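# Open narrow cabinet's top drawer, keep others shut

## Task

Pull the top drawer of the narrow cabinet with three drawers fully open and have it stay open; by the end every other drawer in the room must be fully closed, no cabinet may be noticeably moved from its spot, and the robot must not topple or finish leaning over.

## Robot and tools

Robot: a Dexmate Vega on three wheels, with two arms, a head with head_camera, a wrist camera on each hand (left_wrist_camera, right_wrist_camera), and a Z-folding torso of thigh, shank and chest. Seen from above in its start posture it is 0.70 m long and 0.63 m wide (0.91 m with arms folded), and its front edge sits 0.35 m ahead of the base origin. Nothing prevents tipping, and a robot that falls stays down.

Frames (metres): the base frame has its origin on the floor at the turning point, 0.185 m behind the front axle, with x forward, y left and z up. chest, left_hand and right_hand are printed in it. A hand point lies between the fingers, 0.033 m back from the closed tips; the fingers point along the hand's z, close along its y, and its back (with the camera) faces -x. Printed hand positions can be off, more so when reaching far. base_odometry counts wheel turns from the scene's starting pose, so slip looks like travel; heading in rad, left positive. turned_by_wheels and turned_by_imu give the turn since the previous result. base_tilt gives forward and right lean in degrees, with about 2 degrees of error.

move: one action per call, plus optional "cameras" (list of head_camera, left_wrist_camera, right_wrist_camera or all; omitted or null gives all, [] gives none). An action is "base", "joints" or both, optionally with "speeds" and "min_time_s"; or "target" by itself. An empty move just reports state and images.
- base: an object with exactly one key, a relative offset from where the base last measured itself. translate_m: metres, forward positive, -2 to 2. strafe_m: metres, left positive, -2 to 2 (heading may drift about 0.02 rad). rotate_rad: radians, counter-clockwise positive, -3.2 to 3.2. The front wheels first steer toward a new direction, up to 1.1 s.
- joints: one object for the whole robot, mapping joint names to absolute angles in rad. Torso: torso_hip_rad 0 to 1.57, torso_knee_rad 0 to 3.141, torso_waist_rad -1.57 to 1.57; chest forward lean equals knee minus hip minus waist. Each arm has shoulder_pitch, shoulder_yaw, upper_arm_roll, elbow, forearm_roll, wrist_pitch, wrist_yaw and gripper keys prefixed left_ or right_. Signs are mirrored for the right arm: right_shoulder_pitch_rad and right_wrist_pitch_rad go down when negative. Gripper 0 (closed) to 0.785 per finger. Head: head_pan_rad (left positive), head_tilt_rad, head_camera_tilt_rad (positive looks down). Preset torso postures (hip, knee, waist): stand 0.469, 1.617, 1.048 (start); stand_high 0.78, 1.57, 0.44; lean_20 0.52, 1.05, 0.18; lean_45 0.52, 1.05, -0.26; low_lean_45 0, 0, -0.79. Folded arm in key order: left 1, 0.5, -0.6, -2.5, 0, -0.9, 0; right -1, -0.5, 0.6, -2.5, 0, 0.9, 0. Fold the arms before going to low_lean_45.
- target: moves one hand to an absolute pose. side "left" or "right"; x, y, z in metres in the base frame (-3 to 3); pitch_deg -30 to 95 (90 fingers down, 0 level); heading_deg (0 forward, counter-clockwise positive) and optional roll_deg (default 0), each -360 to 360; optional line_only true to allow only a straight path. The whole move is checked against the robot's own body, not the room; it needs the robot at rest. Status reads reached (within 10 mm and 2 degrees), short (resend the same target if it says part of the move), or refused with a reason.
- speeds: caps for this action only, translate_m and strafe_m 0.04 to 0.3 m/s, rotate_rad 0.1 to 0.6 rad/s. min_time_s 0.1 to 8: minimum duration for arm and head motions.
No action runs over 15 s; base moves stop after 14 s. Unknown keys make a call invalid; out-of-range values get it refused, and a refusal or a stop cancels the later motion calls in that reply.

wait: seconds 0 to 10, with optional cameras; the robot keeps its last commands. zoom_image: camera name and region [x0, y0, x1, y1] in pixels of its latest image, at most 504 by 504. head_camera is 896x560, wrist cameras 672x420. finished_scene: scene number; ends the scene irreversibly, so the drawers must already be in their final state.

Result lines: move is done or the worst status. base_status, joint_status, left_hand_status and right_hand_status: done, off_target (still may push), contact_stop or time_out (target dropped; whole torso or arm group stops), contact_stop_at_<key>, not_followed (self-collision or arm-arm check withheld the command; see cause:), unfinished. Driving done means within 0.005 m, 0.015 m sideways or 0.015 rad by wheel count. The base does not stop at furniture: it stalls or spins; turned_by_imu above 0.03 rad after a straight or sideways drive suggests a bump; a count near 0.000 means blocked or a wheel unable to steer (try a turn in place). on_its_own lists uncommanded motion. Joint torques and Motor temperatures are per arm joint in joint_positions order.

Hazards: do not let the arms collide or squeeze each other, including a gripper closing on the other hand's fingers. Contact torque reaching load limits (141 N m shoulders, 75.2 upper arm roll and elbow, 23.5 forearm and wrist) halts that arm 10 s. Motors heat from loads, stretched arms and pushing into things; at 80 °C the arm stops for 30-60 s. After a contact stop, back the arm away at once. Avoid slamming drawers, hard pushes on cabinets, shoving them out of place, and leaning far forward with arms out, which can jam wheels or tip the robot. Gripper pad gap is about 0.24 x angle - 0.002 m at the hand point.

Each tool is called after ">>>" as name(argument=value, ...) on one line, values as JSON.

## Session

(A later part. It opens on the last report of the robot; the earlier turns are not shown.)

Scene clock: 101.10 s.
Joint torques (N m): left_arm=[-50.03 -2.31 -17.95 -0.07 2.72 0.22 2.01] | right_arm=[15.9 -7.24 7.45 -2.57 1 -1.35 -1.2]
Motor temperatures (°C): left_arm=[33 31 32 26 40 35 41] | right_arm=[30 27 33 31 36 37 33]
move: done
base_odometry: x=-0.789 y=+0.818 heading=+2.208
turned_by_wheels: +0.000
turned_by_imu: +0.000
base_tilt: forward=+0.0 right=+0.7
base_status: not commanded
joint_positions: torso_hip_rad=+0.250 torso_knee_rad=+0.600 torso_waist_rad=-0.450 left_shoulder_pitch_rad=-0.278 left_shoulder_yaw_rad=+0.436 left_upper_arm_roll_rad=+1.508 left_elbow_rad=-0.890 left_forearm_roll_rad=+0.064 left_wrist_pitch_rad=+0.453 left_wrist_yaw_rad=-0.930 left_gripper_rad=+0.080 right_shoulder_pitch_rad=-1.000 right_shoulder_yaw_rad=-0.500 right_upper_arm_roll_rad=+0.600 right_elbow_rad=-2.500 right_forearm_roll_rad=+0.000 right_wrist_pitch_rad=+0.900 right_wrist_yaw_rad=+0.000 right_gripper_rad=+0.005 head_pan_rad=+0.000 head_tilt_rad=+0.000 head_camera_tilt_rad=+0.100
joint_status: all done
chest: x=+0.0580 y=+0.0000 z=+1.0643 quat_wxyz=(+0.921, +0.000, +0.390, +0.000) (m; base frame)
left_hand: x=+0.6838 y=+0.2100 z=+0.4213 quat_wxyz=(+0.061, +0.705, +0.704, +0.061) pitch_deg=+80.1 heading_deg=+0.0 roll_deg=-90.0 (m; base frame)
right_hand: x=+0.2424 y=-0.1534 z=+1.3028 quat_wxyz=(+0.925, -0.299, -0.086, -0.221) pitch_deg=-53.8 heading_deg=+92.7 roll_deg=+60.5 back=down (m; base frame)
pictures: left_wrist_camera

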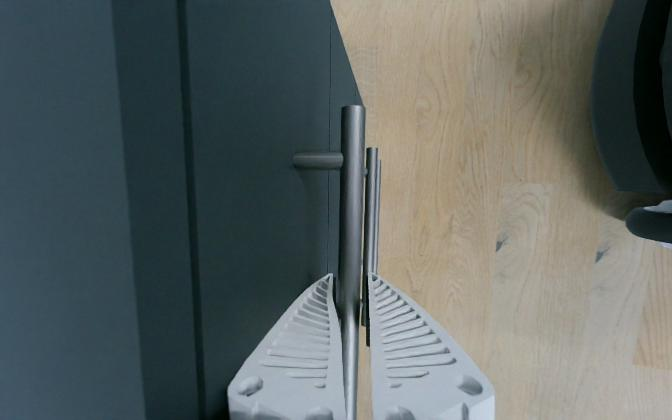

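>>> move(joints={"left_gripper_rad": 0.03}, cameras=["left_wrist_camera"])

>>> move(base={"translate_m": -0.05}, speeds={"translate_m": 0.04}, cameras=["head_camera", "left_wrist_camera"])

Scene clock: 101.90 s.
Joint torques (N m): left_arm=[-39.25 -2.75 -13.6 -0.01 0.96 0.26 0.36] | right_arm=[16.76 -7.46 7.21 -1.13 0.98 -0.79 -1.12]
Motor temperatures (°C): left_arm=[33 31 32 26 40 35 41] | right_arm=[30 27 33 31 36 37 33]
move: done
base_odometry: x=-0.789 y=+0.818 heading=+2.208
turned_by_wheels: +0.000
turned_by_imu: +0.000
base_tilt: forward=+0.1 right=+0.7
base_status: not commanded
joint_positions: torso_hip_rad=+0.250 torso_knee_rad=+0.600 torso_waist_rad=-0.450 left_shoulder_pitch_rad=-0.278 left_shoulder_yaw_rad=+0.435 left_upper_arm_roll_rad=+1.507 left_elbow_rad=-0.890 left_forearm_roll_rad=+0.064 left_wrist_pitch_rad=+0.453 left_wrist_yaw_rad=-0.929 left_gripper_rad=+0.030 right_shoulder_pitch_rad=-1.000 right_shoulder_yaw_rad=-0.500 right_upper_arm_roll_rad=+0.600 right_elbow_rad=-2.500 right_forearm_roll_rad=+0.000 right_wrist_pitch_rad=+0.900 right_wrist_yaw_rad=+0.000 right_gripper_rad=+0.005 head_pan_rad=+0.000 head_tilt_rad=+0.000 head_camera_tilt_rad=+0.100
joint_status: all done
chest: x=+0.0579 y=+0.0000 z=+1.0643 quat_wxyz=(+0.921, +0.000, +0.390, +0.000) (m; base frame)
left_hand: x=+0.6846 y=+0.2102 z=+0.4219 quat_wxyz=(+0.061, +0.704, +0.704, +0.062) pitch_deg=+80.0 heading_deg=+0.1 roll_deg=-89.9 (m; base frame)
right_hand: x=+0.2423 y=-0.1534 z=+1.3028 quat_wxyz=(+0.925, -0.299, -0.086, -0.221) pitch_deg=-53.8 heading_deg=+92.7 roll_deg=+60.5 back=down (m; base frame)
pictures: left_wrist_camera

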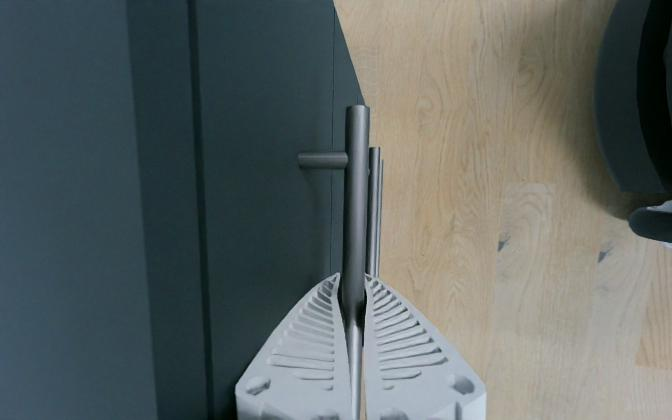

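Scene clock: 103.77 s.
Joint torques (N m): left_arm=[-29.49 -2.4 -11.65 -2.06 -0.44 -1.01 0.09] | right_arm=[16.43 -7.68 7.56 -1.9 1.01 -1.39 -1.01]
Motor temperatures (°C): left_arm=[33 31 32 26 40 35 41] | right_arm=[30 27 33 31 36 37 33]
move: done
base_odometry: x=-0.759 y=+0.778 heading=+2.208
turned_by_wheels: -0.001
turned_by_imu: +0.000
base_tilt: forward=+0.1 right=+0.7
base_status: done
joint_positions: torso_hip_rad=+0.250 torso_knee_rad=+0.600 torso_waist_rad=-0.450 left_shoulder_pitch_rad=-0.279 left_shoulder_yaw_rad=+0.435 left_upper_arm_roll_rad=+1.507 left_elbow_rad=-0.890 left_forearm_roll_rad=+0.065 left_wrist_pitch_rad=+0.453 left_wrist_yaw_rad=-0.929 left_gripper_rad=+0.030 right_shoulder_pitch_rad=-1.000 right_shoulder_yaw_rad=-0.500 right_upper_arm_roll_rad=+0.600 right_elbow_rad=-2.500 right_forearm_roll_rad=+0.000 right_wrist_pitch_rad=+0.900 right_wrist_yaw_rad=+0.000 right_gripper_rad=+0.005 head_pan_rad=+0.000 head_tilt_rad=+0.000 head_camera_tilt_rad=+0.100
joint_status: not commanded
chest: x=+0.0576 y=+0.0000 z=+1.0644 quat_wxyz=(+0.921, +0.000, +0.389, +0.000) (m; base frame)
left_hand: x=+0.6851 y=+0.2103 z=+0.4226 quat_wxyz=(+0.062, +0.704, +0.704, +0.062) pitch_deg=+80.0 heading_deg=+0.2 roll_deg=-89.8 (m; base frame)
right_hand: x=+0.2419 y=-0.1534 z=+1.3030 quat_wxyz=(+0.925, -0.299, -0.086, -0.221) pitch_deg=-53.8 heading_deg=+92.7 roll_deg=+60.4 back=down (m; base frame)
pictures: head_camera, left_wrist_camera

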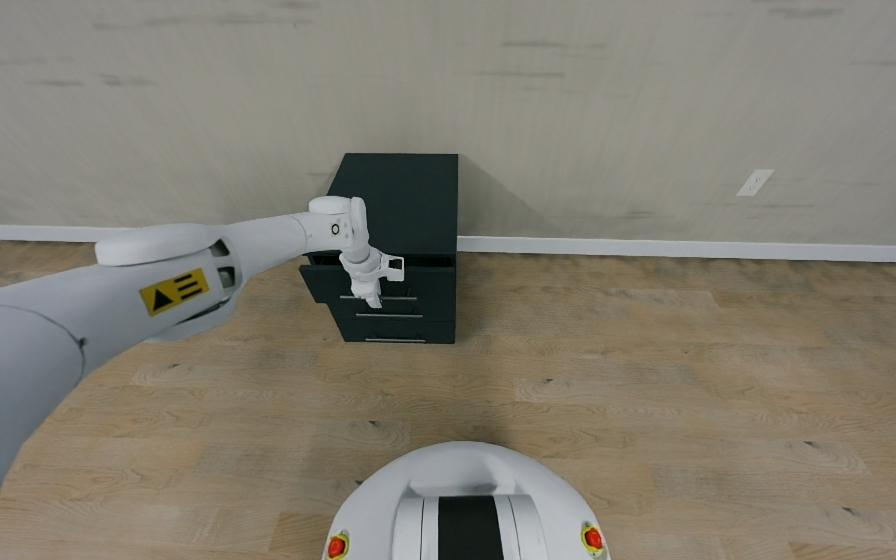

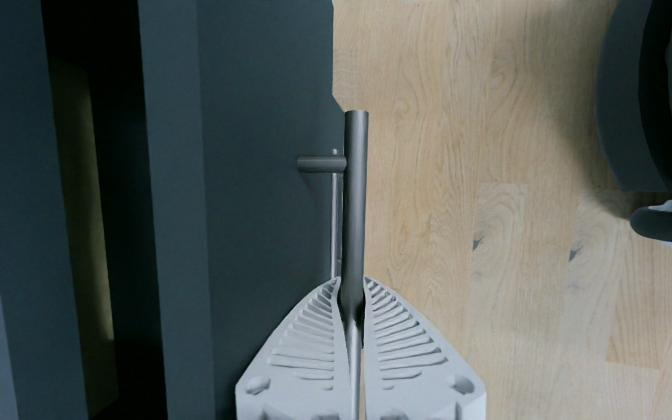

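>>> move(base={"translate_m": -0.15}, speeds={"translate_m": 0.06}, cameras=["head_camera", "left_wrist_camera"])

>>> move(base={"translate_m": -0.08}, speeds={"translate_m": 0.05}, cameras=["head_camera", "left_wrist_camera"])

Scene clock: 107.23 s.
Joint torques (N m): left_arm=[-29.62 -2.18 -10.93 -3.22 -1.67 -1.37 0.18] | right_arm=[16.36 -6.32 7.66 -2.61 0.98 -1.65 -1.04]
Motor temperatures (°C): left_arm=[33 31 32 26 40 35 41] | right_arm=[30 27 33 31 36 37 33]
move: done
base_odometry: x=-0.670 y=+0.657 heading=+2.208
turned_by_wheels: +0.000
turned_by_imu: +0.001
base_tilt: forward=+0.0 right=+0.7
base_status: done
joint_positions: torso_hip_rad=+0.250 torso_knee_rad=+0.600 torso_waist_rad=-0.450 left_shoulder_pitch_rad=-0.279 left_shoulder_yaw_rad=+0.435 left_upper_arm_roll_rad=+1.507 left_elbow_rad=-0.889 left_forearm_roll_rad=+0.065 left_wrist_pitch_rad=+0.453 left_wrist_yaw_rad=-0.929 left_gripper_rad=+0.030 right_shoulder_pitch_rad=-1.000 right_shoulder_yaw_rad=-0.500 right_upper_arm_roll_rad=+0.600 right_elbow_rad=-2.500 right_forearm_roll_rad=+0.000 right_wrist_pitch_rad=+0.900 right_wrist_yaw_rad=+0.000 right_gripper_rad=+0.005 head_pan_rad=+0.000 head_tilt_rad=+0.000 head_camera_tilt_rad=+0.100
joint_status: not commanded
chest: x=+0.0576 y=+0.0000 z=+1.0644 quat_wxyz=(+0.921, +0.000, +0.389, +0.000) (m; base frame)
left_hand: x=+0.6851 y=+0.2106 z=+0.4226 quat_wxyz=(+0.062, +0.704, +0.705, +0.062) pitch_deg=+80.0 heading_deg=+0.3 roll_deg=-89.7 (m; base frame)
right_hand: x=+0.2419 y=-0.1534 z=+1.3030 quat_wxyz=(+0.925, -0.299, -0.086, -0.221) pitch_deg=-53.8 heading_deg=+92.7 roll_deg=+60.4 back=down (m; base frame)
pictures: head_camera, left_wrist_camera

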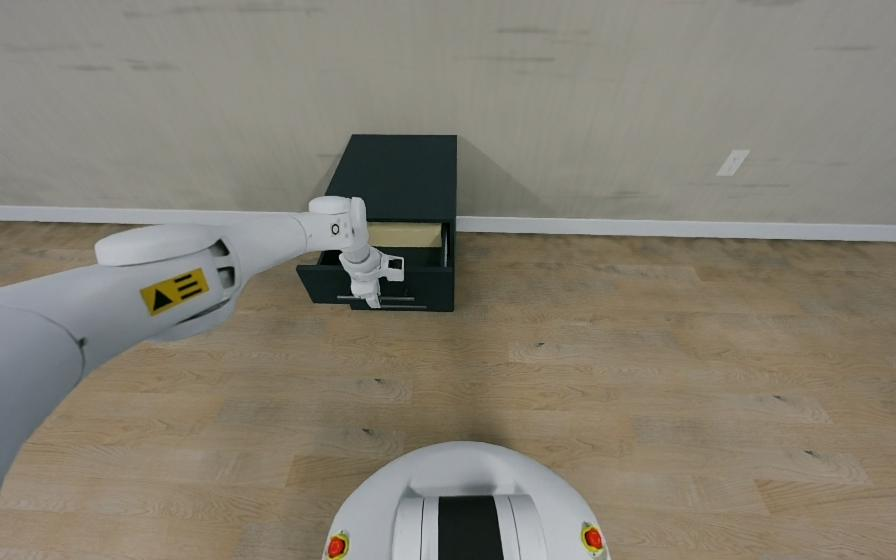

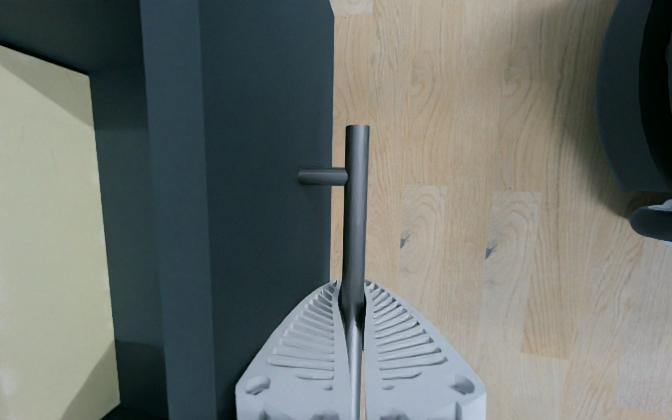

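Scene clock: 109.50 s.
Joint torques (N m): left_arm=[-30.02 -4.15 -10.82 -4.9 -1.28 -1.15 0.05] | right_arm=[16.18 -8.52 7.69 -2.4 1.05 -1.03 -1.06]
Motor temperatures (°C): left_arm=[33 31 32 26 40 35 41] | right_arm=[30 27 33 31 36 37 33]
move: done
base_odometry: x=-0.623 y=+0.592 heading=+2.207
turned_by_wheels: -0.001
turned_by_imu: -0.002
base_tilt: forward=+0.0 right=+0.8
base_status: done
joint_positions: torso_hip_rad=+0.250 torso_knee_rad=+0.600 torso_waist_rad=-0.450 left_shoulder_pitch_rad=-0.279 left_shoulder_yaw_rad=+0.435 left_upper_arm_roll_rad=+1.507 left_elbow_rad=-0.889 left_forearm_roll_rad=+0.065 left_wrist_pitch_rad=+0.453 left_wrist_yaw_rad=-0.929 left_gripper_rad=+0.030 right_shoulder_pitch_rad=-1.000 right_shoulder_yaw_rad=-0.500 right_upper_arm_roll_rad=+0.600 right_elbow_rad=-2.500 right_forearm_roll_rad=+0.000 right_wrist_pitch_rad=+0.900 right_wrist_yaw_rad=+0.000 right_gripper_rad=+0.005 head_pan_rad=+0.000 head_tilt_rad=+0.000 head_camera_tilt_rad=+0.100
joint_status: not commanded
chest: x=+0.0576 y=+0.0000 z=+1.0644 quat_wxyz=(+0.921, +0.000, +0.389, +0.000) (m; base frame)
left_hand: x=+0.6851 y=+0.2106 z=+0.4226 quat_wxyz=(+0.062, +0.704, +0.705, +0.062) pitch_deg=+80.0 heading_deg=+0.3 roll_deg=-89.7 (m; base frame)
right_hand: x=+0.2419 y=-0.1534 z=+1.3030 quat_wxyz=(+0.925, -0.299, -0.086, -0.221) pitch_deg=-53.8 heading_deg=+92.7 roll_deg=+60.4 back=down (m; base frame)
pictures: head_camera, left_wrist_camera

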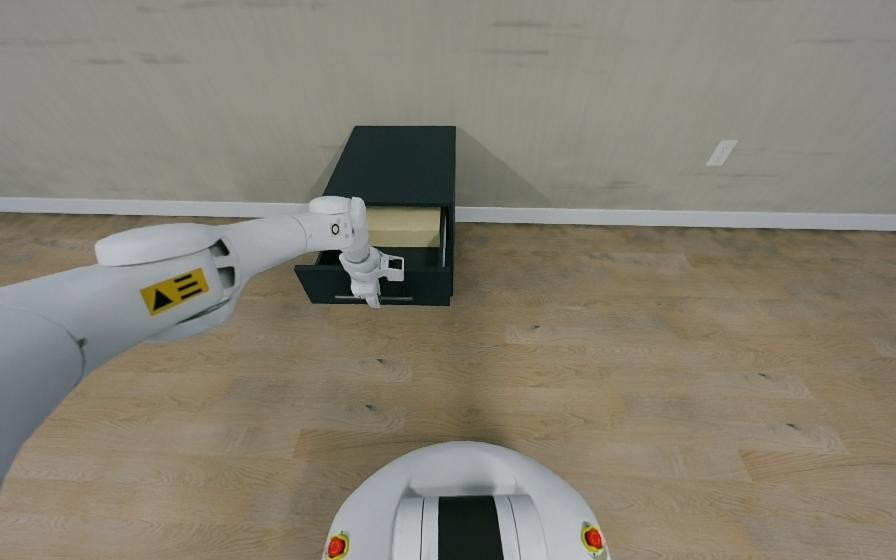

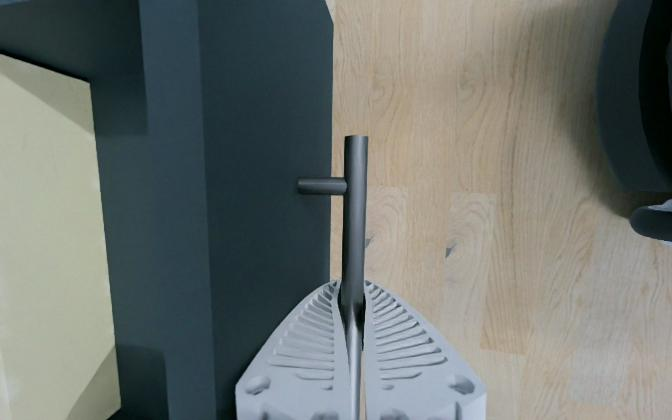

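>>> move(base={"translate_m": -0.05}, speeds={"translate_m": 0.04}, cameras=["head_camera", "left_wrist_camera"])

>>> move(base={"translate_m": -0.03}, speeds={"translate_m": 0.04}, cameras=["head_camera", "left_wrist_camera"])

Scene clock: 111.77 s.
Joint torques (N m): left_arm=[-28.53 -2.95 -9.88 -4.29 -1.2 -1.79 0.13] | right_arm=[16.38 -7.38 7.37 -2.42 1.05 -1.32 -0.89]
Motor temperatures (°C): left_arm=[33 31 32 26 40 35 41] | right_arm=[30 27 33 31 36 37 33]
move: done
base_odometry: x=-0.594 y=+0.552 heading=+2.206
turned_by_wheels: -0.001
turned_by_imu: -0.001
base_tilt: forward=+0.1 right=+0.8
base_status: done
joint_positions: torso_hip_rad=+0.250 torso_knee_rad=+0.600 torso_waist_rad=-0.450 left_shoulder_pitch_rad=-0.279 left_shoulder_yaw_rad=+0.435 left_upper_arm_roll_rad=+1.507 left_elbow_rad=-0.889 left_forearm_roll_rad=+0.065 left_wrist_pitch_rad=+0.453 left_wrist_yaw_rad=-0.929 left_gripper_rad=+0.030 right_shoulder_pitch_rad=-1.000 right_shoulder_yaw_rad=-0.500 right_upper_arm_roll_rad=+0.600 right_elbow_rad=-2.500 right_forearm_roll_rad=+0.000 right_wrist_pitch_rad=+0.900 right_wrist_yaw_rad=+0.000 right_gripper_rad=+0.005 head_pan_rad=+0.000 head_tilt_rad=+0.000 head_camera_tilt_rad=+0.100
joint_status: not commanded
chest: x=+0.0576 y=+0.0000 z=+1.0644 quat_wxyz=(+0.921, +0.000, +0.389, +0.000) (m; base frame)
left_hand: x=+0.6851 y=+0.2105 z=+0.4226 quat_wxyz=(+0.062, +0.704, +0.705, +0.062) pitch_deg=+80.0 heading_deg=+0.3 roll_deg=-89.7 (m; base frame)
right_hand: x=+0.2419 y=-0.1534 z=+1.3030 quat_wxyz=(+0.925, -0.299, -0.086, -0.221) pitch_deg=-53.8 heading_deg=+92.7 roll_deg=+60.4 back=down (m; base frame)
pictures: head_camera, left_wrist_camera

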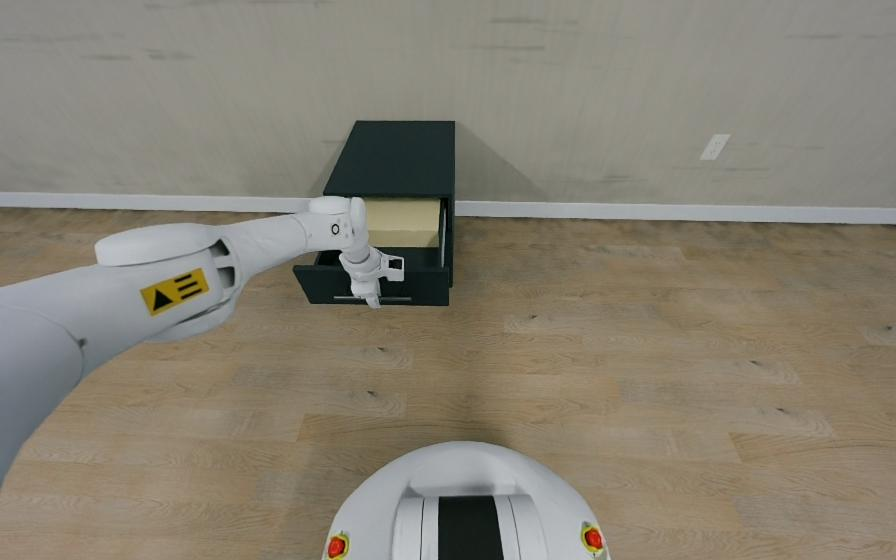

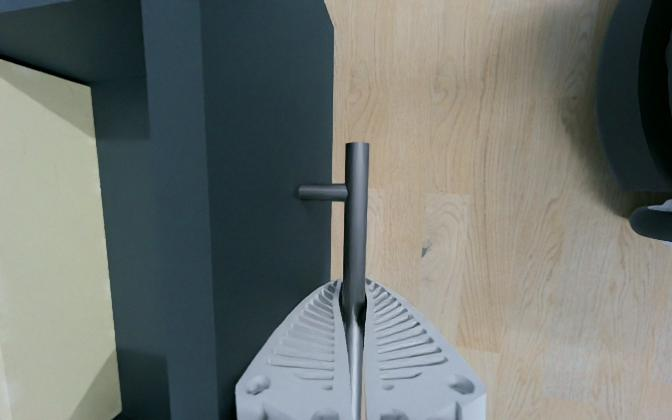

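Scene clock: 113.23 s.
Joint torques (N m): left_arm=[-28.13 -4.14 -10.38 -3.71 -1.66 -1.34 -0.62] | right_arm=[16.83 -7.43 7.87 -2.39 1.26 -0.91 -1.08]
Motor temperatures (°C): left_arm=[33 31 32 26 40 35 41] | right_arm=[30 27 33 31 36 36 33]
move: done
base_odometry: x=-0.576 y=+0.528 heading=+2.205
turned_by_wheels: -0.001
turned_by_imu: -0.001
base_tilt: forward=+0.0 right=+0.7
base_status: done
joint_positions: torso_hip_rad=+0.250 torso_knee_rad=+0.600 torso_waist_rad=-0.450 left_shoulder_pitch_rad=-0.279 left_shoulder_yaw_rad=+0.435 left_upper_arm_roll_rad=+1.507 left_elbow_rad=-0.889 left_forearm_roll_rad=+0.065 left_wrist_pitch_rad=+0.453 left_wrist_yaw_rad=-0.929 left_gripper_rad=+0.030 right_shoulder_pitch_rad=-1.000 right_shoulder_yaw_rad=-0.500 right_upper_arm_roll_rad=+0.600 right_elbow_rad=-2.500 right_forearm_roll_rad=+0.000 right_wrist_pitch_rad=+0.900 right_wrist_yaw_rad=+0.000 right_gripper_rad=+0.005 head_pan_rad=+0.000 head_tilt_rad=+0.000 head_camera_tilt_rad=+0.100
joint_status: not commanded
chest: x=+0.0577 y=+0.0000 z=+1.0644 quat_wxyz=(+0.921, +0.000, +0.389, +0.000) (m; base frame)
left_hand: x=+0.6852 y=+0.2105 z=+0.4226 quat_wxyz=(+0.062, +0.704, +0.704, +0.062) pitch_deg=+79.9 heading_deg=+0.3 roll_deg=-89.7 (m; base frame)
right_hand: x=+0.2420 y=-0.1534 z=+1.3030 quat_wxyz=(+0.925, -0.299, -0.086, -0.221) pitch_deg=-53.8 heading_deg=+92.7 roll_deg=+60.4 back=down (m; base frame)
pictures: head_camera, left_wrist_camera

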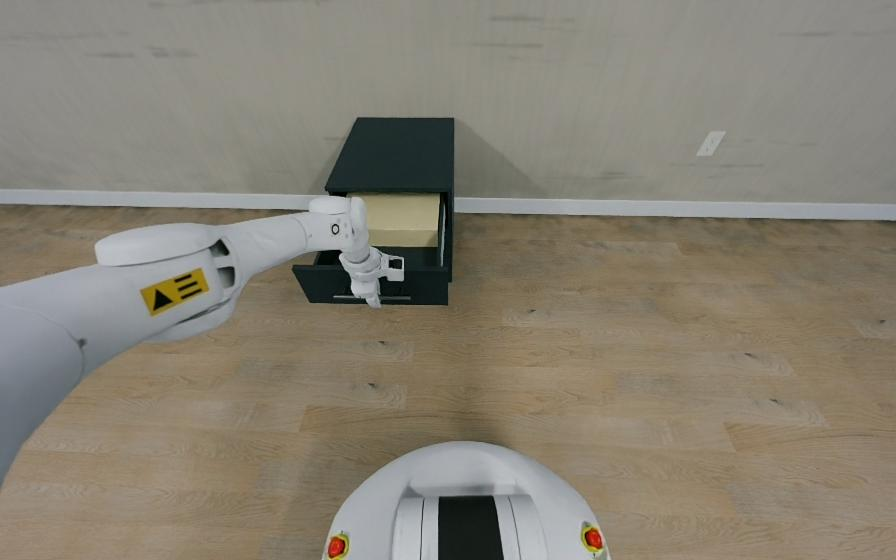

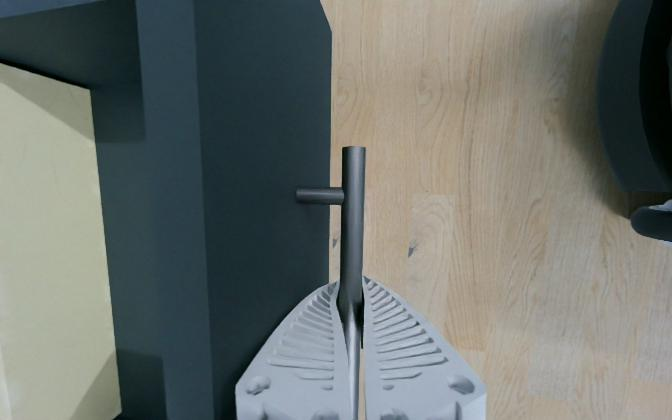

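>>> move(base={"translate_m": -0.03}, speeds={"translate_m": 0.04}, cameras=["head_camera", "left_wrist_camera"])

Scene clock: 114.97 s.
Joint torques (N m): left_arm=[-24.61 -2.99 -9.37 -4.17 -3.12 -0.68 -3.63] | right_arm=[16.57 -7.89 7.44 -2.05 1.19 -0.47 -0.98]
Motor temperatures (°C): left_arm=[33 31 32 26 40 35 41] | right_arm=[30 27 33 31 36 36 33]
move: done
base_odometry: x=-0.559 y=+0.503 heading=+2.204
turned_by_wheels: -0.001
turned_by_imu: -0.001
base_tilt: forward=+0.1 right=+0.8
base_status: done
joint_positions: torso_hip_rad=+0.250 torso_knee_rad=+0.600 torso_waist_rad=-0.450 left_shoulder_pitch_rad=-0.279 left_shoulder_yaw_rad=+0.435 left_upper_arm_roll_rad=+1.507 left_elbow_rad=-0.889 left_forearm_roll_rad=+0.065 left_wrist_pitch_rad=+0.453 left_wrist_yaw_rad=-0.928 left_gripper_rad=+0.030 right_shoulder_pitch_rad=-1.000 right_shoulder_yaw_rad=-0.500 right_upper_arm_roll_rad=+0.600 right_elbow_rad=-2.500 right_forearm_roll_rad=+0.000 right_wrist_pitch_rad=+0.900 right_wrist_yaw_rad=+0.000 right_gripper_rad=+0.005 head_pan_rad=+0.000 head_tilt_rad=+0.000 head_camera_tilt_rad=+0.100
joint_status: not commanded
chest: x=+0.0577 y=+0.0000 z=+1.0644 quat_wxyz=(+0.921, +0.000, +0.389, +0.000) (m; base frame)
left_hand: x=+0.6858 y=+0.2106 z=+0.4227 quat_wxyz=(+0.062, +0.704, +0.704, +0.063) pitch_deg=+79.9 heading_deg=+0.3 roll_deg=-89.7 (m; base frame)
right_hand: x=+0.2421 y=-0.1534 z=+1.3029 quat_wxyz=(+0.925, -0.299, -0.086, -0.221) pitch_deg=-53.8 heading_deg=+92.7 roll_deg=+60.4 back=down (m; base frame)
pictures: head_camera, left_wrist_camera

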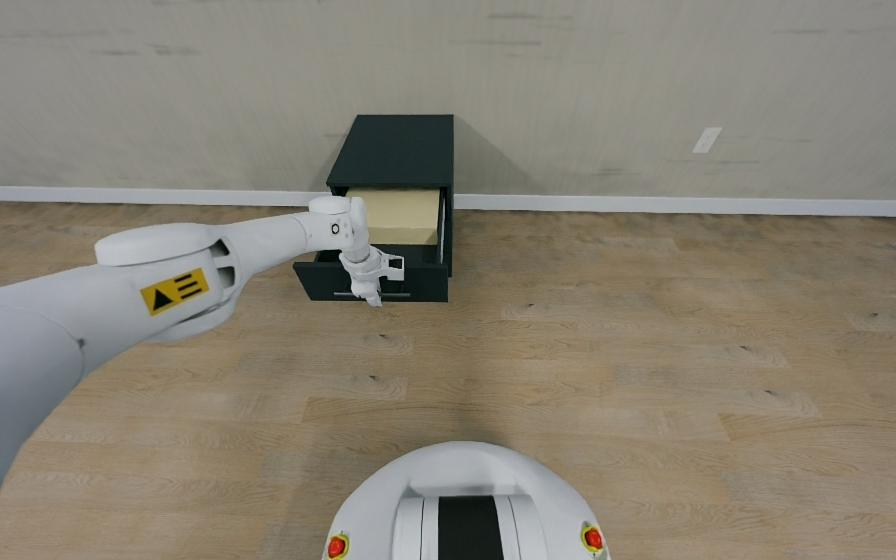

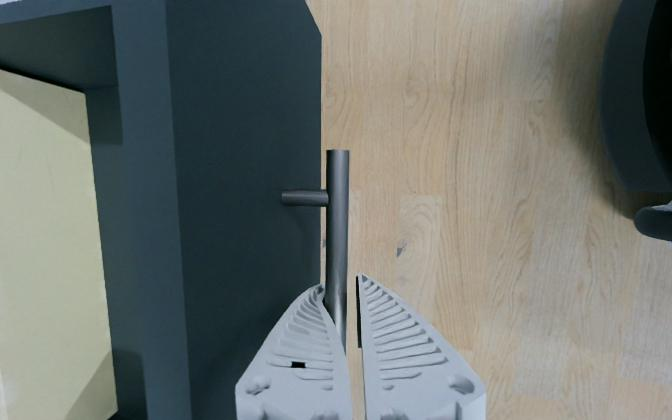

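>>> move(base={"translate_m": -0.015}, speeds={"translate_m": 0.04}, cameras=["head_camera", "left_wrist_camera"])

Scene clock: 116.30 s.
Joint torques (N m): left_arm=[-19.45 -1.64 -7.12 -2.63 -2.18 0.04 -2.59] | right_arm=[16.43 -6.9 7.52 -3.36 1.09 -0.9 -1.27]
Motor temperatures (°C): left_arm=[33 31 32 26 40 35 41] | right_arm=[30 27 33 31 36 36 33]
move: done
base_odometry: x=-0.550 y=+0.491 heading=+2.202
turned_by_wheels: -0.001
turned_by_imu: -0.001
base_tilt: forward=+0.1 right=+0.8
base_status: done
joint_positions: torso_hip_rad=+0.250 torso_knee_rad=+0.600 torso_waist_rad=-0.450 left_shoulder_pitch_rad=-0.279 left_shoulder_yaw_rad=+0.435 left_upper_arm_roll_rad=+1.507 left_elbow_rad=-0.890 left_forearm_roll_rad=+0.065 left_wrist_pitch_rad=+0.453 left_wrist_yaw_rad=-0.928 left_gripper_rad=+0.030 right_shoulder_pitch_rad=-1.000 right_shoulder_yaw_rad=-0.500 right_upper_arm_roll_rad=+0.600 right_elbow_rad=-2.500 right_forearm_roll_rad=+0.000 right_wrist_pitch_rad=+0.900 right_wrist_yaw_rad=+0.000 right_gripper_rad=+0.005 head_pan_rad=+0.000 head_tilt_rad=+0.000 head_camera_tilt_rad=+0.100
joint_status: not commanded
chest: x=+0.0576 y=+0.0000 z=+1.0644 quat_wxyz=(+0.921, +0.000, +0.389, +0.000) (m; base frame)
left_hand: x=+0.6858 y=+0.2103 z=+0.4230 quat_wxyz=(+0.062, +0.704, +0.704, +0.063) pitch_deg=+79.9 heading_deg=+0.2 roll_deg=-89.8 (m; base frame)
right_hand: x=+0.2419 y=-0.1534 z=+1.3030 quat_wxyz=(+0.925, -0.299, -0.086, -0.221) pitch_deg=-53.8 heading_deg=+92.7 roll_deg=+60.4 back=down (m; base frame)
pictures: head_camera, left_wrist_camera

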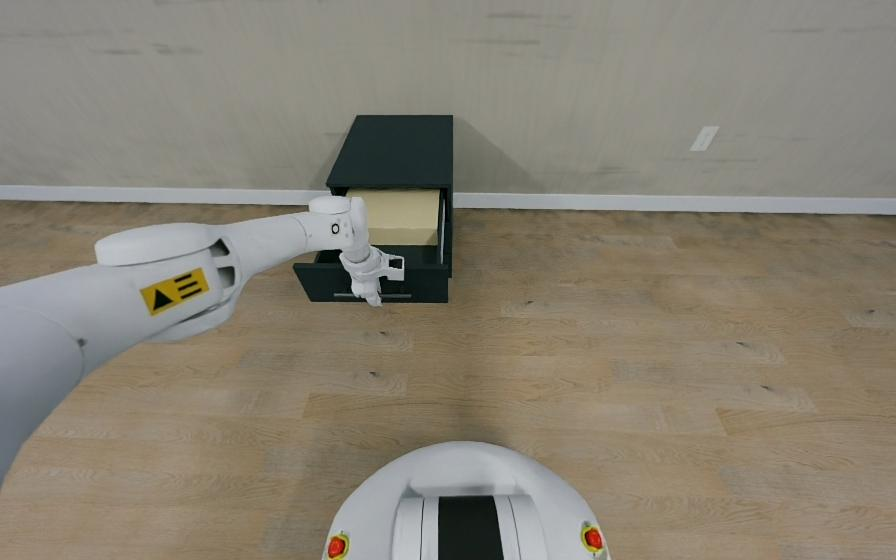

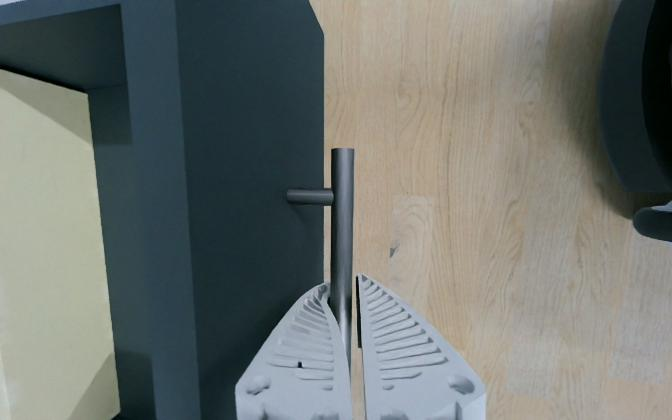

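>>> move(joints={"left_gripper_rad": 0.12}, cameras=["head_camera", "left_wrist_camera"])

Scene clock: 117.23 s.
Joint torques (N m): left_arm=[-22.32 -1.8 -6.37 -1.17 -0.48 0.24 -0.9] | right_arm=[17.37 -8.31 7.7 -2.3 1.07 -1.85 -1.03]
Motor temperatures (°C): left_arm=[33 31 32 26 40 35 41] | right_arm=[30 27 33 31 36 36 33]
move: done
base_odometry: x=-0.550 y=+0.491 heading=+2.202
turned_by_wheels: +0.000
turned_by_imu: +0.000
base_tilt: forward=+0.1 right=+0.8
base_status: not commanded
joint_positions: torso_hip_rad=+0.250 torso_knee_rad=+0.600 torso_waist_rad=-0.450 left_shoulder_pitch_rad=-0.279 left_shoulder_yaw_rad=+0.435 left_upper_arm_roll_rad=+1.507 left_elbow_rad=-0.890 left_forearm_roll_rad=+0.065 left_wrist_pitch_rad=+0.453 left_wrist_yaw_rad=-0.929 left_gripper_rad=+0.120 right_shoulder_pitch_rad=-1.000 right_shoulder_yaw_rad=-0.500 right_upper_arm_roll_rad=+0.600 right_elbow_rad=-2.500 right_forearm_roll_rad=+0.000 right_wrist_pitch_rad=+0.900 right_wrist_yaw_rad=+0.000 right_gripper_rad=+0.005 head_pan_rad=+0.000 head_tilt_rad=+0.000 head_camera_tilt_rad=+0.100
joint_status: all done
chest: x=+0.0576 y=+0.0000 z=+1.0644 quat_wxyz=(+0.921, +0.000, +0.389, +0.000) (m; base frame)
left_hand: x=+0.6855 y=+0.2102 z=+0.4229 quat_wxyz=(+0.062, +0.704, +0.704, +0.062) pitch_deg=+79.9 heading_deg=+0.1 roll_deg=-89.9 (m; base frame)
right_hand: x=+0.2419 y=-0.1534 z=+1.3030 quat_wxyz=(+0.925, -0.299, -0.086, -0.221) pitch_deg=-53.8 heading_deg=+92.7 roll_deg=+60.4 back=down (m; base frame)
pictures: head_camera, left_wrist_camera

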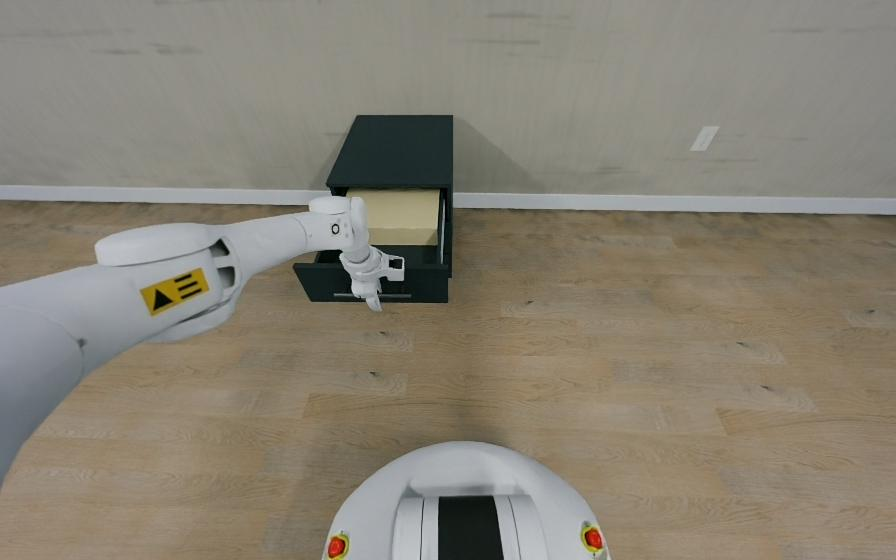

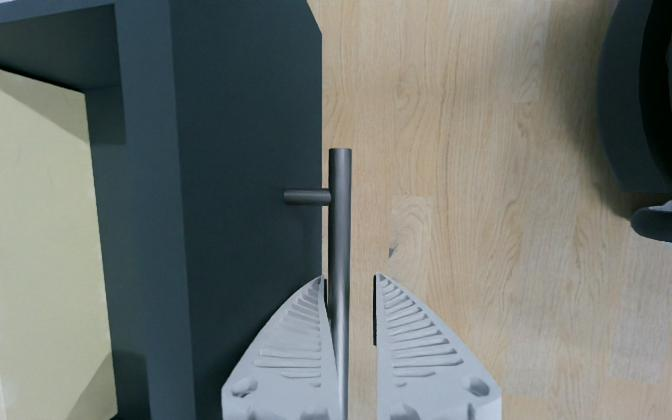

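>>> move(target={"side": "left", "x": 0.67, "y": 0.21, "z": 0.54, "pitch_deg": 80, "heading_deg": 0, "roll_deg": 90, "line_only": true}, cameras=["head_camera", "left_wrist_camera"])

Scene clock: 120.77 s.
Joint torques (N m): left_arm=[-34.64 3.43 -16.14 -2.2 1.35 0.43 -0.27] | right_arm=[17.35 -7.88 7.44 -2.73 1.06 -0.73 -1.02]
Motor temperatures (°C): left_arm=[33 31 32 26 40 35 41] | right_arm=[30 27 33 31 36 36 33]
move: done
base_odometry: x=-0.550 y=+0.491 heading=+2.202
turned_by_wheels: +0.000
turned_by_imu: +0.000
base_tilt: forward=+0.0 right=+0.8
base_status: not commanded
joint_positions: torso_hip_rad=+0.250 torso_knee_rad=+0.600 torso_waist_rad=-0.450 left_shoulder_pitch_rad=-0.425 left_shoulder_yaw_rad=+0.698 left_upper_arm_roll_rad=+1.503 left_elbow_rad=-1.437 left_forearm_roll_rad=+0.071 left_wrist_pitch_rad=+0.737 left_wrist_yaw_rad=-1.113 left_gripper_rad=+0.120 right_shoulder_pitch_rad=-1.000 right_shoulder_yaw_rad=-0.500 right_upper_arm_roll_rad=+0.600 right_elbow_rad=-2.500 right_forearm_roll_rad=+0.000 right_wrist_pitch_rad=+0.900 right_wrist_yaw_rad=+0.000 right_gripper_rad=+0.005 head_pan_rad=+0.000 head_tilt_rad=+0.000 head_camera_tilt_rad=+0.100
joint_status: not commanded
chest: x=+0.0577 y=+0.0000 z=+1.0644 quat_wxyz=(+0.921, +0.000, +0.389, +0.000) (m; base frame)
left_hand: x=+0.6700 y=+0.2100 z=+0.5386 quat_wxyz=(+0.061, +0.704, +0.704, +0.061) pitch_deg=+80.0 heading_deg=+0.0 roll_deg=-90.0 (m; base frame)
left_hand_status: reached (straight line, planned for 2.1 s): 1 mm and 0.0 deg off.
right_hand: x=+0.2420 y=-0.1534 z=+1.3030 quat_wxyz=(+0.925, -0.299, -0.086, -0.221) pitch_deg=-53.8 heading_deg=+92.7 roll_deg=+60.4 back=down (m; base frame)
pictures: head_camera, left_wrist_camera

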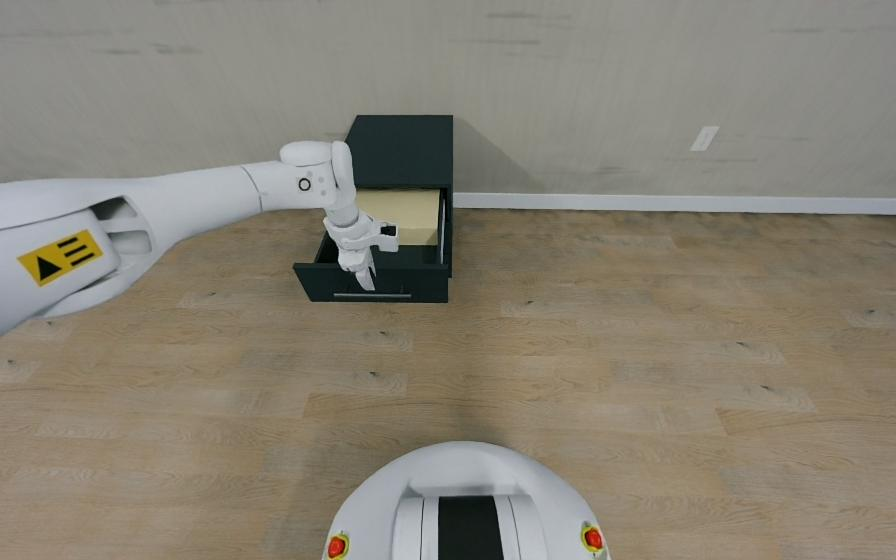

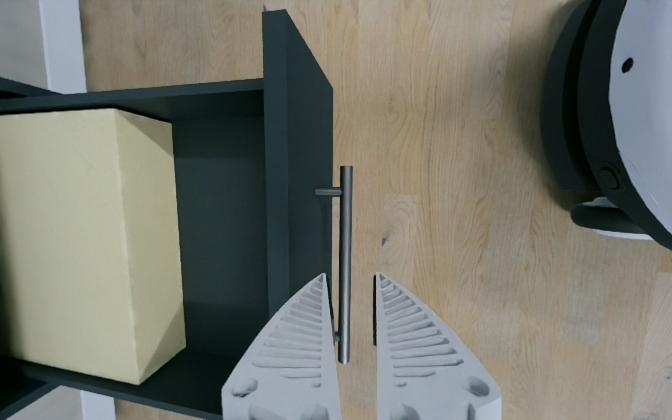

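>>> move(base={"translate_m": -0.3}, speeds={"translate_m": 0.15}, cameras=["head_camera"])

>>> move(joints={"torso_hip_rad": 0.469, "torso_knee_rad": 1.617, "torso_waist_rad": 1.048, "head_camera_tilt_rad": 0.5}, cameras=["head_camera"])

Scene clock: 124.23 s.
Joint torques (N m): left_arm=[-34.6 3.86 -15.46 -0.95 1.22 0.48 -0.13] | right_arm=[17.82 -8.1 7.73 -2.21 1.02 -2.01 -1.21]
Motor temperatures (°C): left_arm=[33 31 32 26 40 35 41] | right_arm=[30 27 33 31 36 36 33]
move: done
base_odometry: x=-0.374 y=+0.249 heading=+2.201
turned_by_wheels: -0.001
turned_by_imu: +0.000
base_tilt: forward=+0.1 right=+0.8
base_status: done
joint_positions: torso_hip_rad=+0.250 torso_knee_rad=+0.600 torso_waist_rad=-0.450 left_shoulder_pitch_rad=-0.427 left_shoulder_yaw_rad=+0.700 left_upper_arm_roll_rad=+1.503 left_elbow_rad=-1.441 left_forearm_roll_rad=+0.071 left_wrist_pitch_rad=+0.739 left_wrist_yaw_rad=-1.115 left_gripper_rad=+0.120 right_shoulder_pitch_rad=-1.000 right_shoulder_yaw_rad=-0.500 right_upper_arm_roll_rad=+0.600 right_elbow_rad=-2.500 right_forearm_roll_rad=+0.000 right_wrist_pitch_rad=+0.900 right_wrist_yaw_rad=+0.000 right_gripper_rad=+0.005 head_pan_rad=+0.000 head_tilt_rad=+0.000 head_camera_tilt_rad=+0.100
joint_status: not commanded
chest: x=+0.0577 y=+0.0000 z=+1.0644 quat_wxyz=(+0.921, +0.000, +0.389, +0.000) (m; base frame)
left_hand: x=+0.6697 y=+0.2100 z=+0.5396 quat_wxyz=(+0.061, +0.704, +0.704, +0.061) pitch_deg=+80.0 heading_deg=+0.0 roll_deg=-90.0 (m; base frame)
right_hand: x=+0.2420 y=-0.1534 z=+1.3030 quat_wxyz=(+0.925, -0.299, -0.086, -0.221) pitch_deg=-53.8 heading_deg=+92.7 roll_deg=+60.4 back=down (m; base frame)
pictures: head_camera

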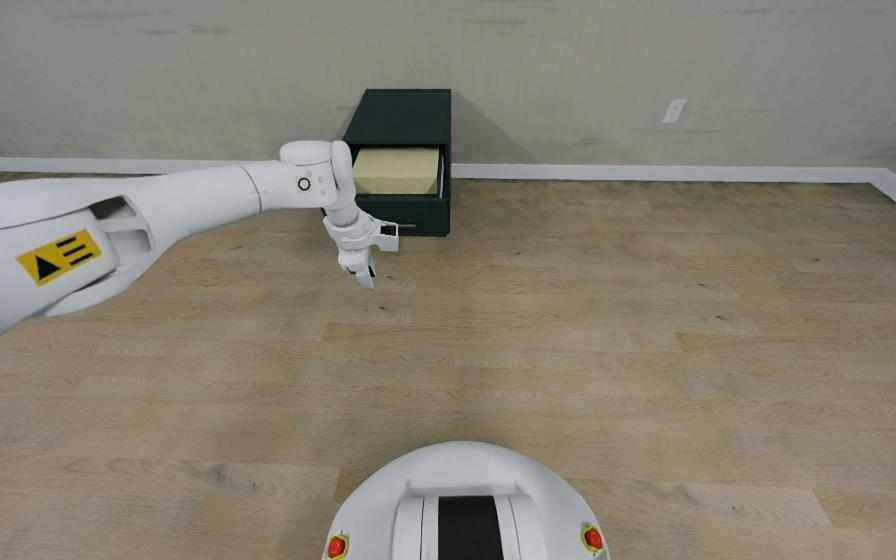

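Scene clock: 131.07 s.
Joint torques (N m): left_arm=[-34.24 1.68 -16.47 0.87 1.82 0.78 0.47] | right_arm=[21.46 -6.47 4.93 1.51 0.52 -2.93 -0.63]
Motor temperatures (°C): left_arm=[33 31 32 26 40 35 41] | right_arm=[30 27 33 31 36 36 33]
move: done
base_odometry: x=-0.374 y=+0.249 heading=+2.201
turned_by_wheels: +0.000
turned_by_imu: +0.000
base_tilt: forward=+0.1 right=+0.8
base_status: not commanded
joint_positions: torso_hip_rad=+0.469 torso_knee_rad=+1.617 torso_waist_rad=+1.048 left_shoulder_pitch_rad=-0.427 left_shoulder_yaw_rad=+0.700 left_upper_arm_roll_rad=+1.503 left_elbow_rad=-1.441 left_forearm_roll_rad=+0.071 left_wrist_pitch_rad=+0.739 left_wrist_yaw_rad=-1.115 left_gripper_rad=+0.120 right_shoulder_pitch_rad=-1.000 right_shoulder_yaw_rad=-0.500 right_upper_arm_roll_rad=+0.600 right_elbow_rad=-2.500 right_forearm_roll_rad=+0.000 right_wrist_pitch_rad=+0.900 right_wrist_yaw_rad=+0.000 right_gripper_rad=+0.005 head_pan_rad=+0.000 head_tilt_rad=+0.000 head_camera_tilt_rad=+0.500
joint_status: all done
chest: x=-0.0111 y=+0.0000 z=+1.4155 quat_wxyz=(+0.999, +0.000, +0.050, +0.000) (m; base frame)
left_hand: x=+0.7950 y=+0.2100 z=+1.4083 quat_wxyz=(+0.299, +0.641, +0.641, +0.299) pitch_deg=+39.9 heading_deg=+0.0 roll_deg=-90.0 (m; base frame)
right_hand: x=-0.0238 y=-0.1534 z=+1.7167 quat_wxyz=(+0.839, -0.205, -0.398, -0.310) pitch_deg=-36.8 heading_deg=+132.5 roll_deg=+7.0 back=down (m; base frame)
pictures: head_camera

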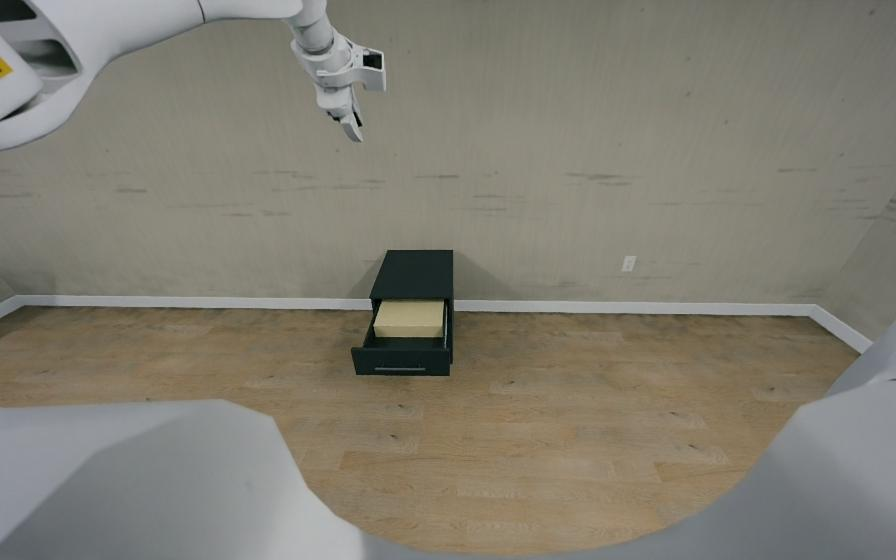

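>>> move(joints={"left_shoulder_pitch_rad": 1, "left_shoulder_yaw_rad": 0.5, "left_upper_arm_roll_rad": -0.6, "left_elbow_rad": -2.5, "left_forearm_roll_rad": 0, "left_wrist_pitch_rad": -0.9, "left_wrist_yaw_rad": 0}, cameras=["head_camera"])

>>> move(base={"rotate_rad": 2.5}, joints={"head_camera_tilt_rad": 0.3}, cameras=["head_camera"])

Scene clock: 139.50 s.
Joint torques (N m): left_arm=[-5.71 3.73 -4.19 0.45 -0.72 1.42 0.37] | right_arm=[21.71 -7.57 4.69 1.11 0.63 -2.56 -0.5]
Motor temperatures (°C): left_arm=[33 31 32 26 40 35 41] | right_arm=[30 27 33 31 36 37 33]
move: done
base_odometry: x=-0.374 y=+0.249 heading=+2.201
turned_by_wheels: +0.000
turned_by_imu: +0.000
base_tilt: forward=+0.0 right=+0.8
base_status: not commanded
joint_positions: torso_hip_rad=+0.469 torso_knee_rad=+1.617 torso_waist_rad=+1.048 left_shoulder_pitch_rad=+0.997 left_shoulder_yaw_rad=+0.501 left_upper_arm_roll_rad=-0.596 left_elbow_rad=-2.498 left_forearm_roll_rad=+0.000 left_wrist_pitch_rad=-0.897 left_wrist_yaw_rad=-0.003 left_gripper_rad=+0.120 right_shoulder_pitch_rad=-1.000 right_shoulder_yaw_rad=-0.500 right_upper_arm_roll_rad=+0.600 right_elbow_rad=-2.500 right_forearm_roll_rad=+0.000 right_wrist_pitch_rad=+0.900 right_wrist_yaw_rad=+0.000 right_gripper_rad=+0.005 head_pan_rad=+0.000 head_tilt_rad=+0.000 head_camera_tilt_rad=+0.500
joint_status: all done
chest: x=-0.0111 y=+0.0000 z=+1.4155 quat_wxyz=(+0.999, +0.000, +0.050, +0.000) (m; base frame)
left_hand: x=-0.0222 y=+0.1532 z=+1.7182 quat_wxyz=(+0.840, +0.205, -0.397, +0.309) pitch_deg=-36.9 heading_deg=-132.4 roll_deg=-7.1 back=down (m; base frame)
right_hand: x=-0.0238 y=-0.1534 z=+1.7167 quat_wxyz=(+0.839, -0.205, -0.398, -0.310) pitch_deg=-36.8 heading_deg=+132.5 roll_deg=+7.0 back=down (m; base frame)
pictures: head_camera

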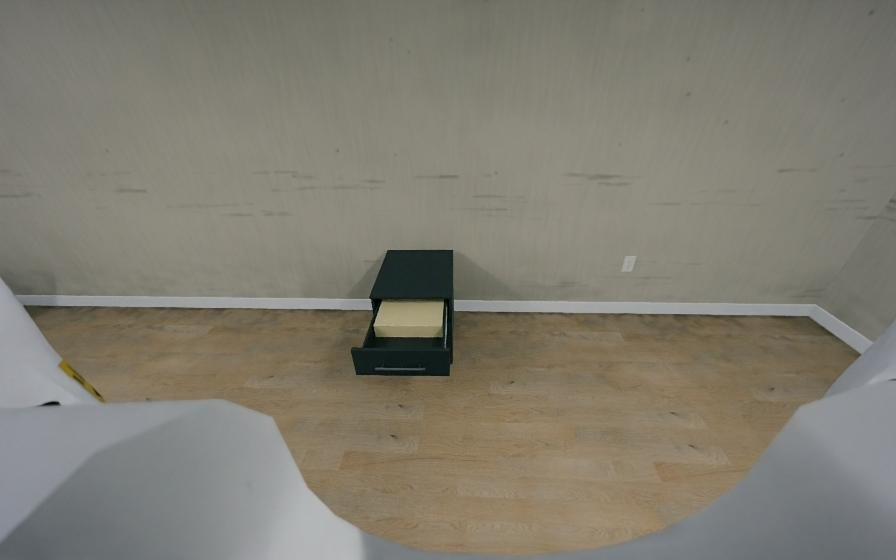

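Scene clock: 145.23 s.
Joint torques (N m): left_arm=[-6.59 2.37 -4.26 1.09 -0.43 2.01 0.24] | right_arm=[21.24 -6.75 4.82 1.55 0.34 -2.42 -0.51]
Motor temperatures (°C): left_arm=[33 31 32 26 40 35 41] | right_arm=[30 27 33 31 36 37 33]
move: done
base_odometry: x=-0.375 y=+0.251 heading=-1.574
turned_by_wheels: +2.508
turned_by_imu: +2.491
base_tilt: forward=+0.1 right=+0.8
base_status: done
joint_positions: torso_hip_rad=+0.469 torso_knee_rad=+1.617 torso_waist_rad=+1.048 left_shoulder_pitch_rad=+1.000 left_shoulder_yaw_rad=+0.500 left_upper_arm_roll_rad=-0.600 left_elbow_rad=-2.500 left_forearm_roll_rad=+0.000 left_wrist_pitch_rad=-0.900 left_wrist_yaw_rad=+0.000 left_gripper_rad=+0.120 right_shoulder_pitch_rad=-1.000 right_shoulder_yaw_rad=-0.500 right_upper_arm_roll_rad=+0.600 right_elbow_rad=-2.500 right_forearm_roll_rad=+0.000 right_wrist_pitch_rad=+0.900 right_wrist_yaw_rad=+0.000 right_gripper_rad=+0.005 head_pan_rad=+0.000 head_tilt_rad=+0.000 head_camera_tilt_rad=+0.300
joint_status: all done
chest: x=-0.0111 y=+0.0000 z=+1.4155 quat_wxyz=(+0.999, +0.000, +0.050, +0.000) (m; base frame)
left_hand: x=-0.0239 y=+0.1531 z=+1.7166 quat_wxyz=(+0.839, +0.205, -0.398, +0.310) pitch_deg=-36.8 heading_deg=-132.5 roll_deg=-6.9 back=down (m; base frame)
right_hand: x=-0.0239 y=-0.1534 z=+1.7167 quat_wxyz=(+0.839, -0.205, -0.398, -0.310) pitch_deg=-36.8 heading_deg=+132.5 roll_deg=+7.0 back=down (m; base frame)
pictures: head_camera

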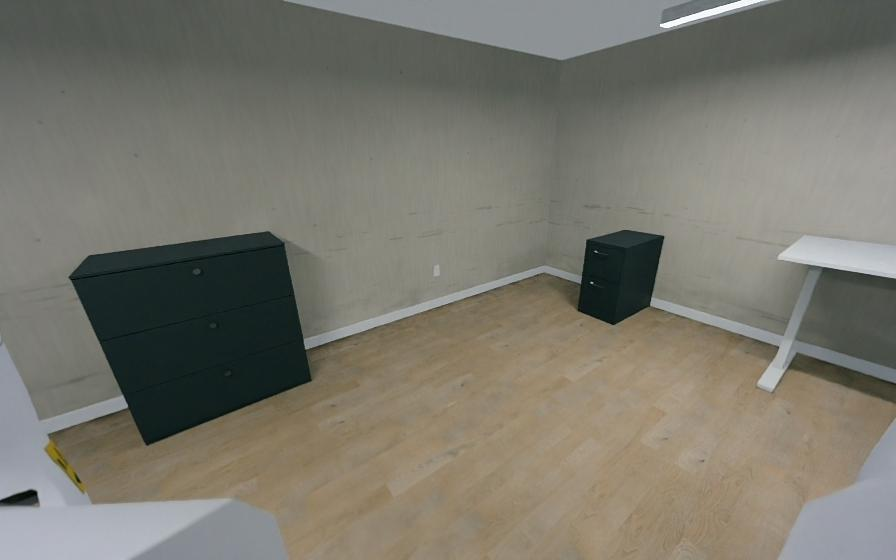

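>>> zoom_image(camera="head_camera", region=[50, 200, 340, 460])

>>> zoom_image(camera="head_camera", region=[560, 210, 690, 340])

Scaled by 1.738 from the camera's 896x560 image, which has a finer 960x600 frame.

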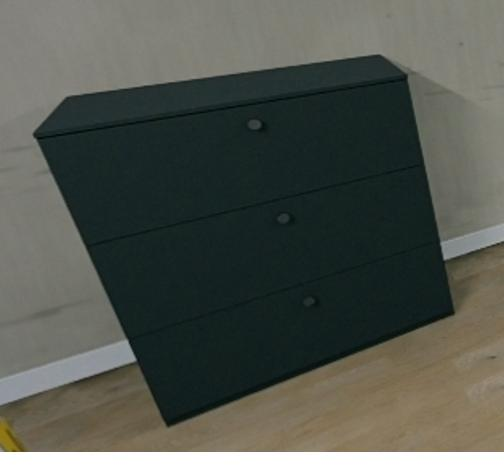

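Scaled by 3.877 from the camera's 896x560 image, which has a finer 960x600 frame.

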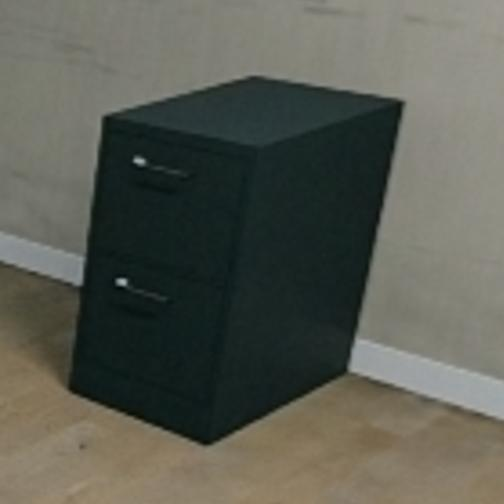

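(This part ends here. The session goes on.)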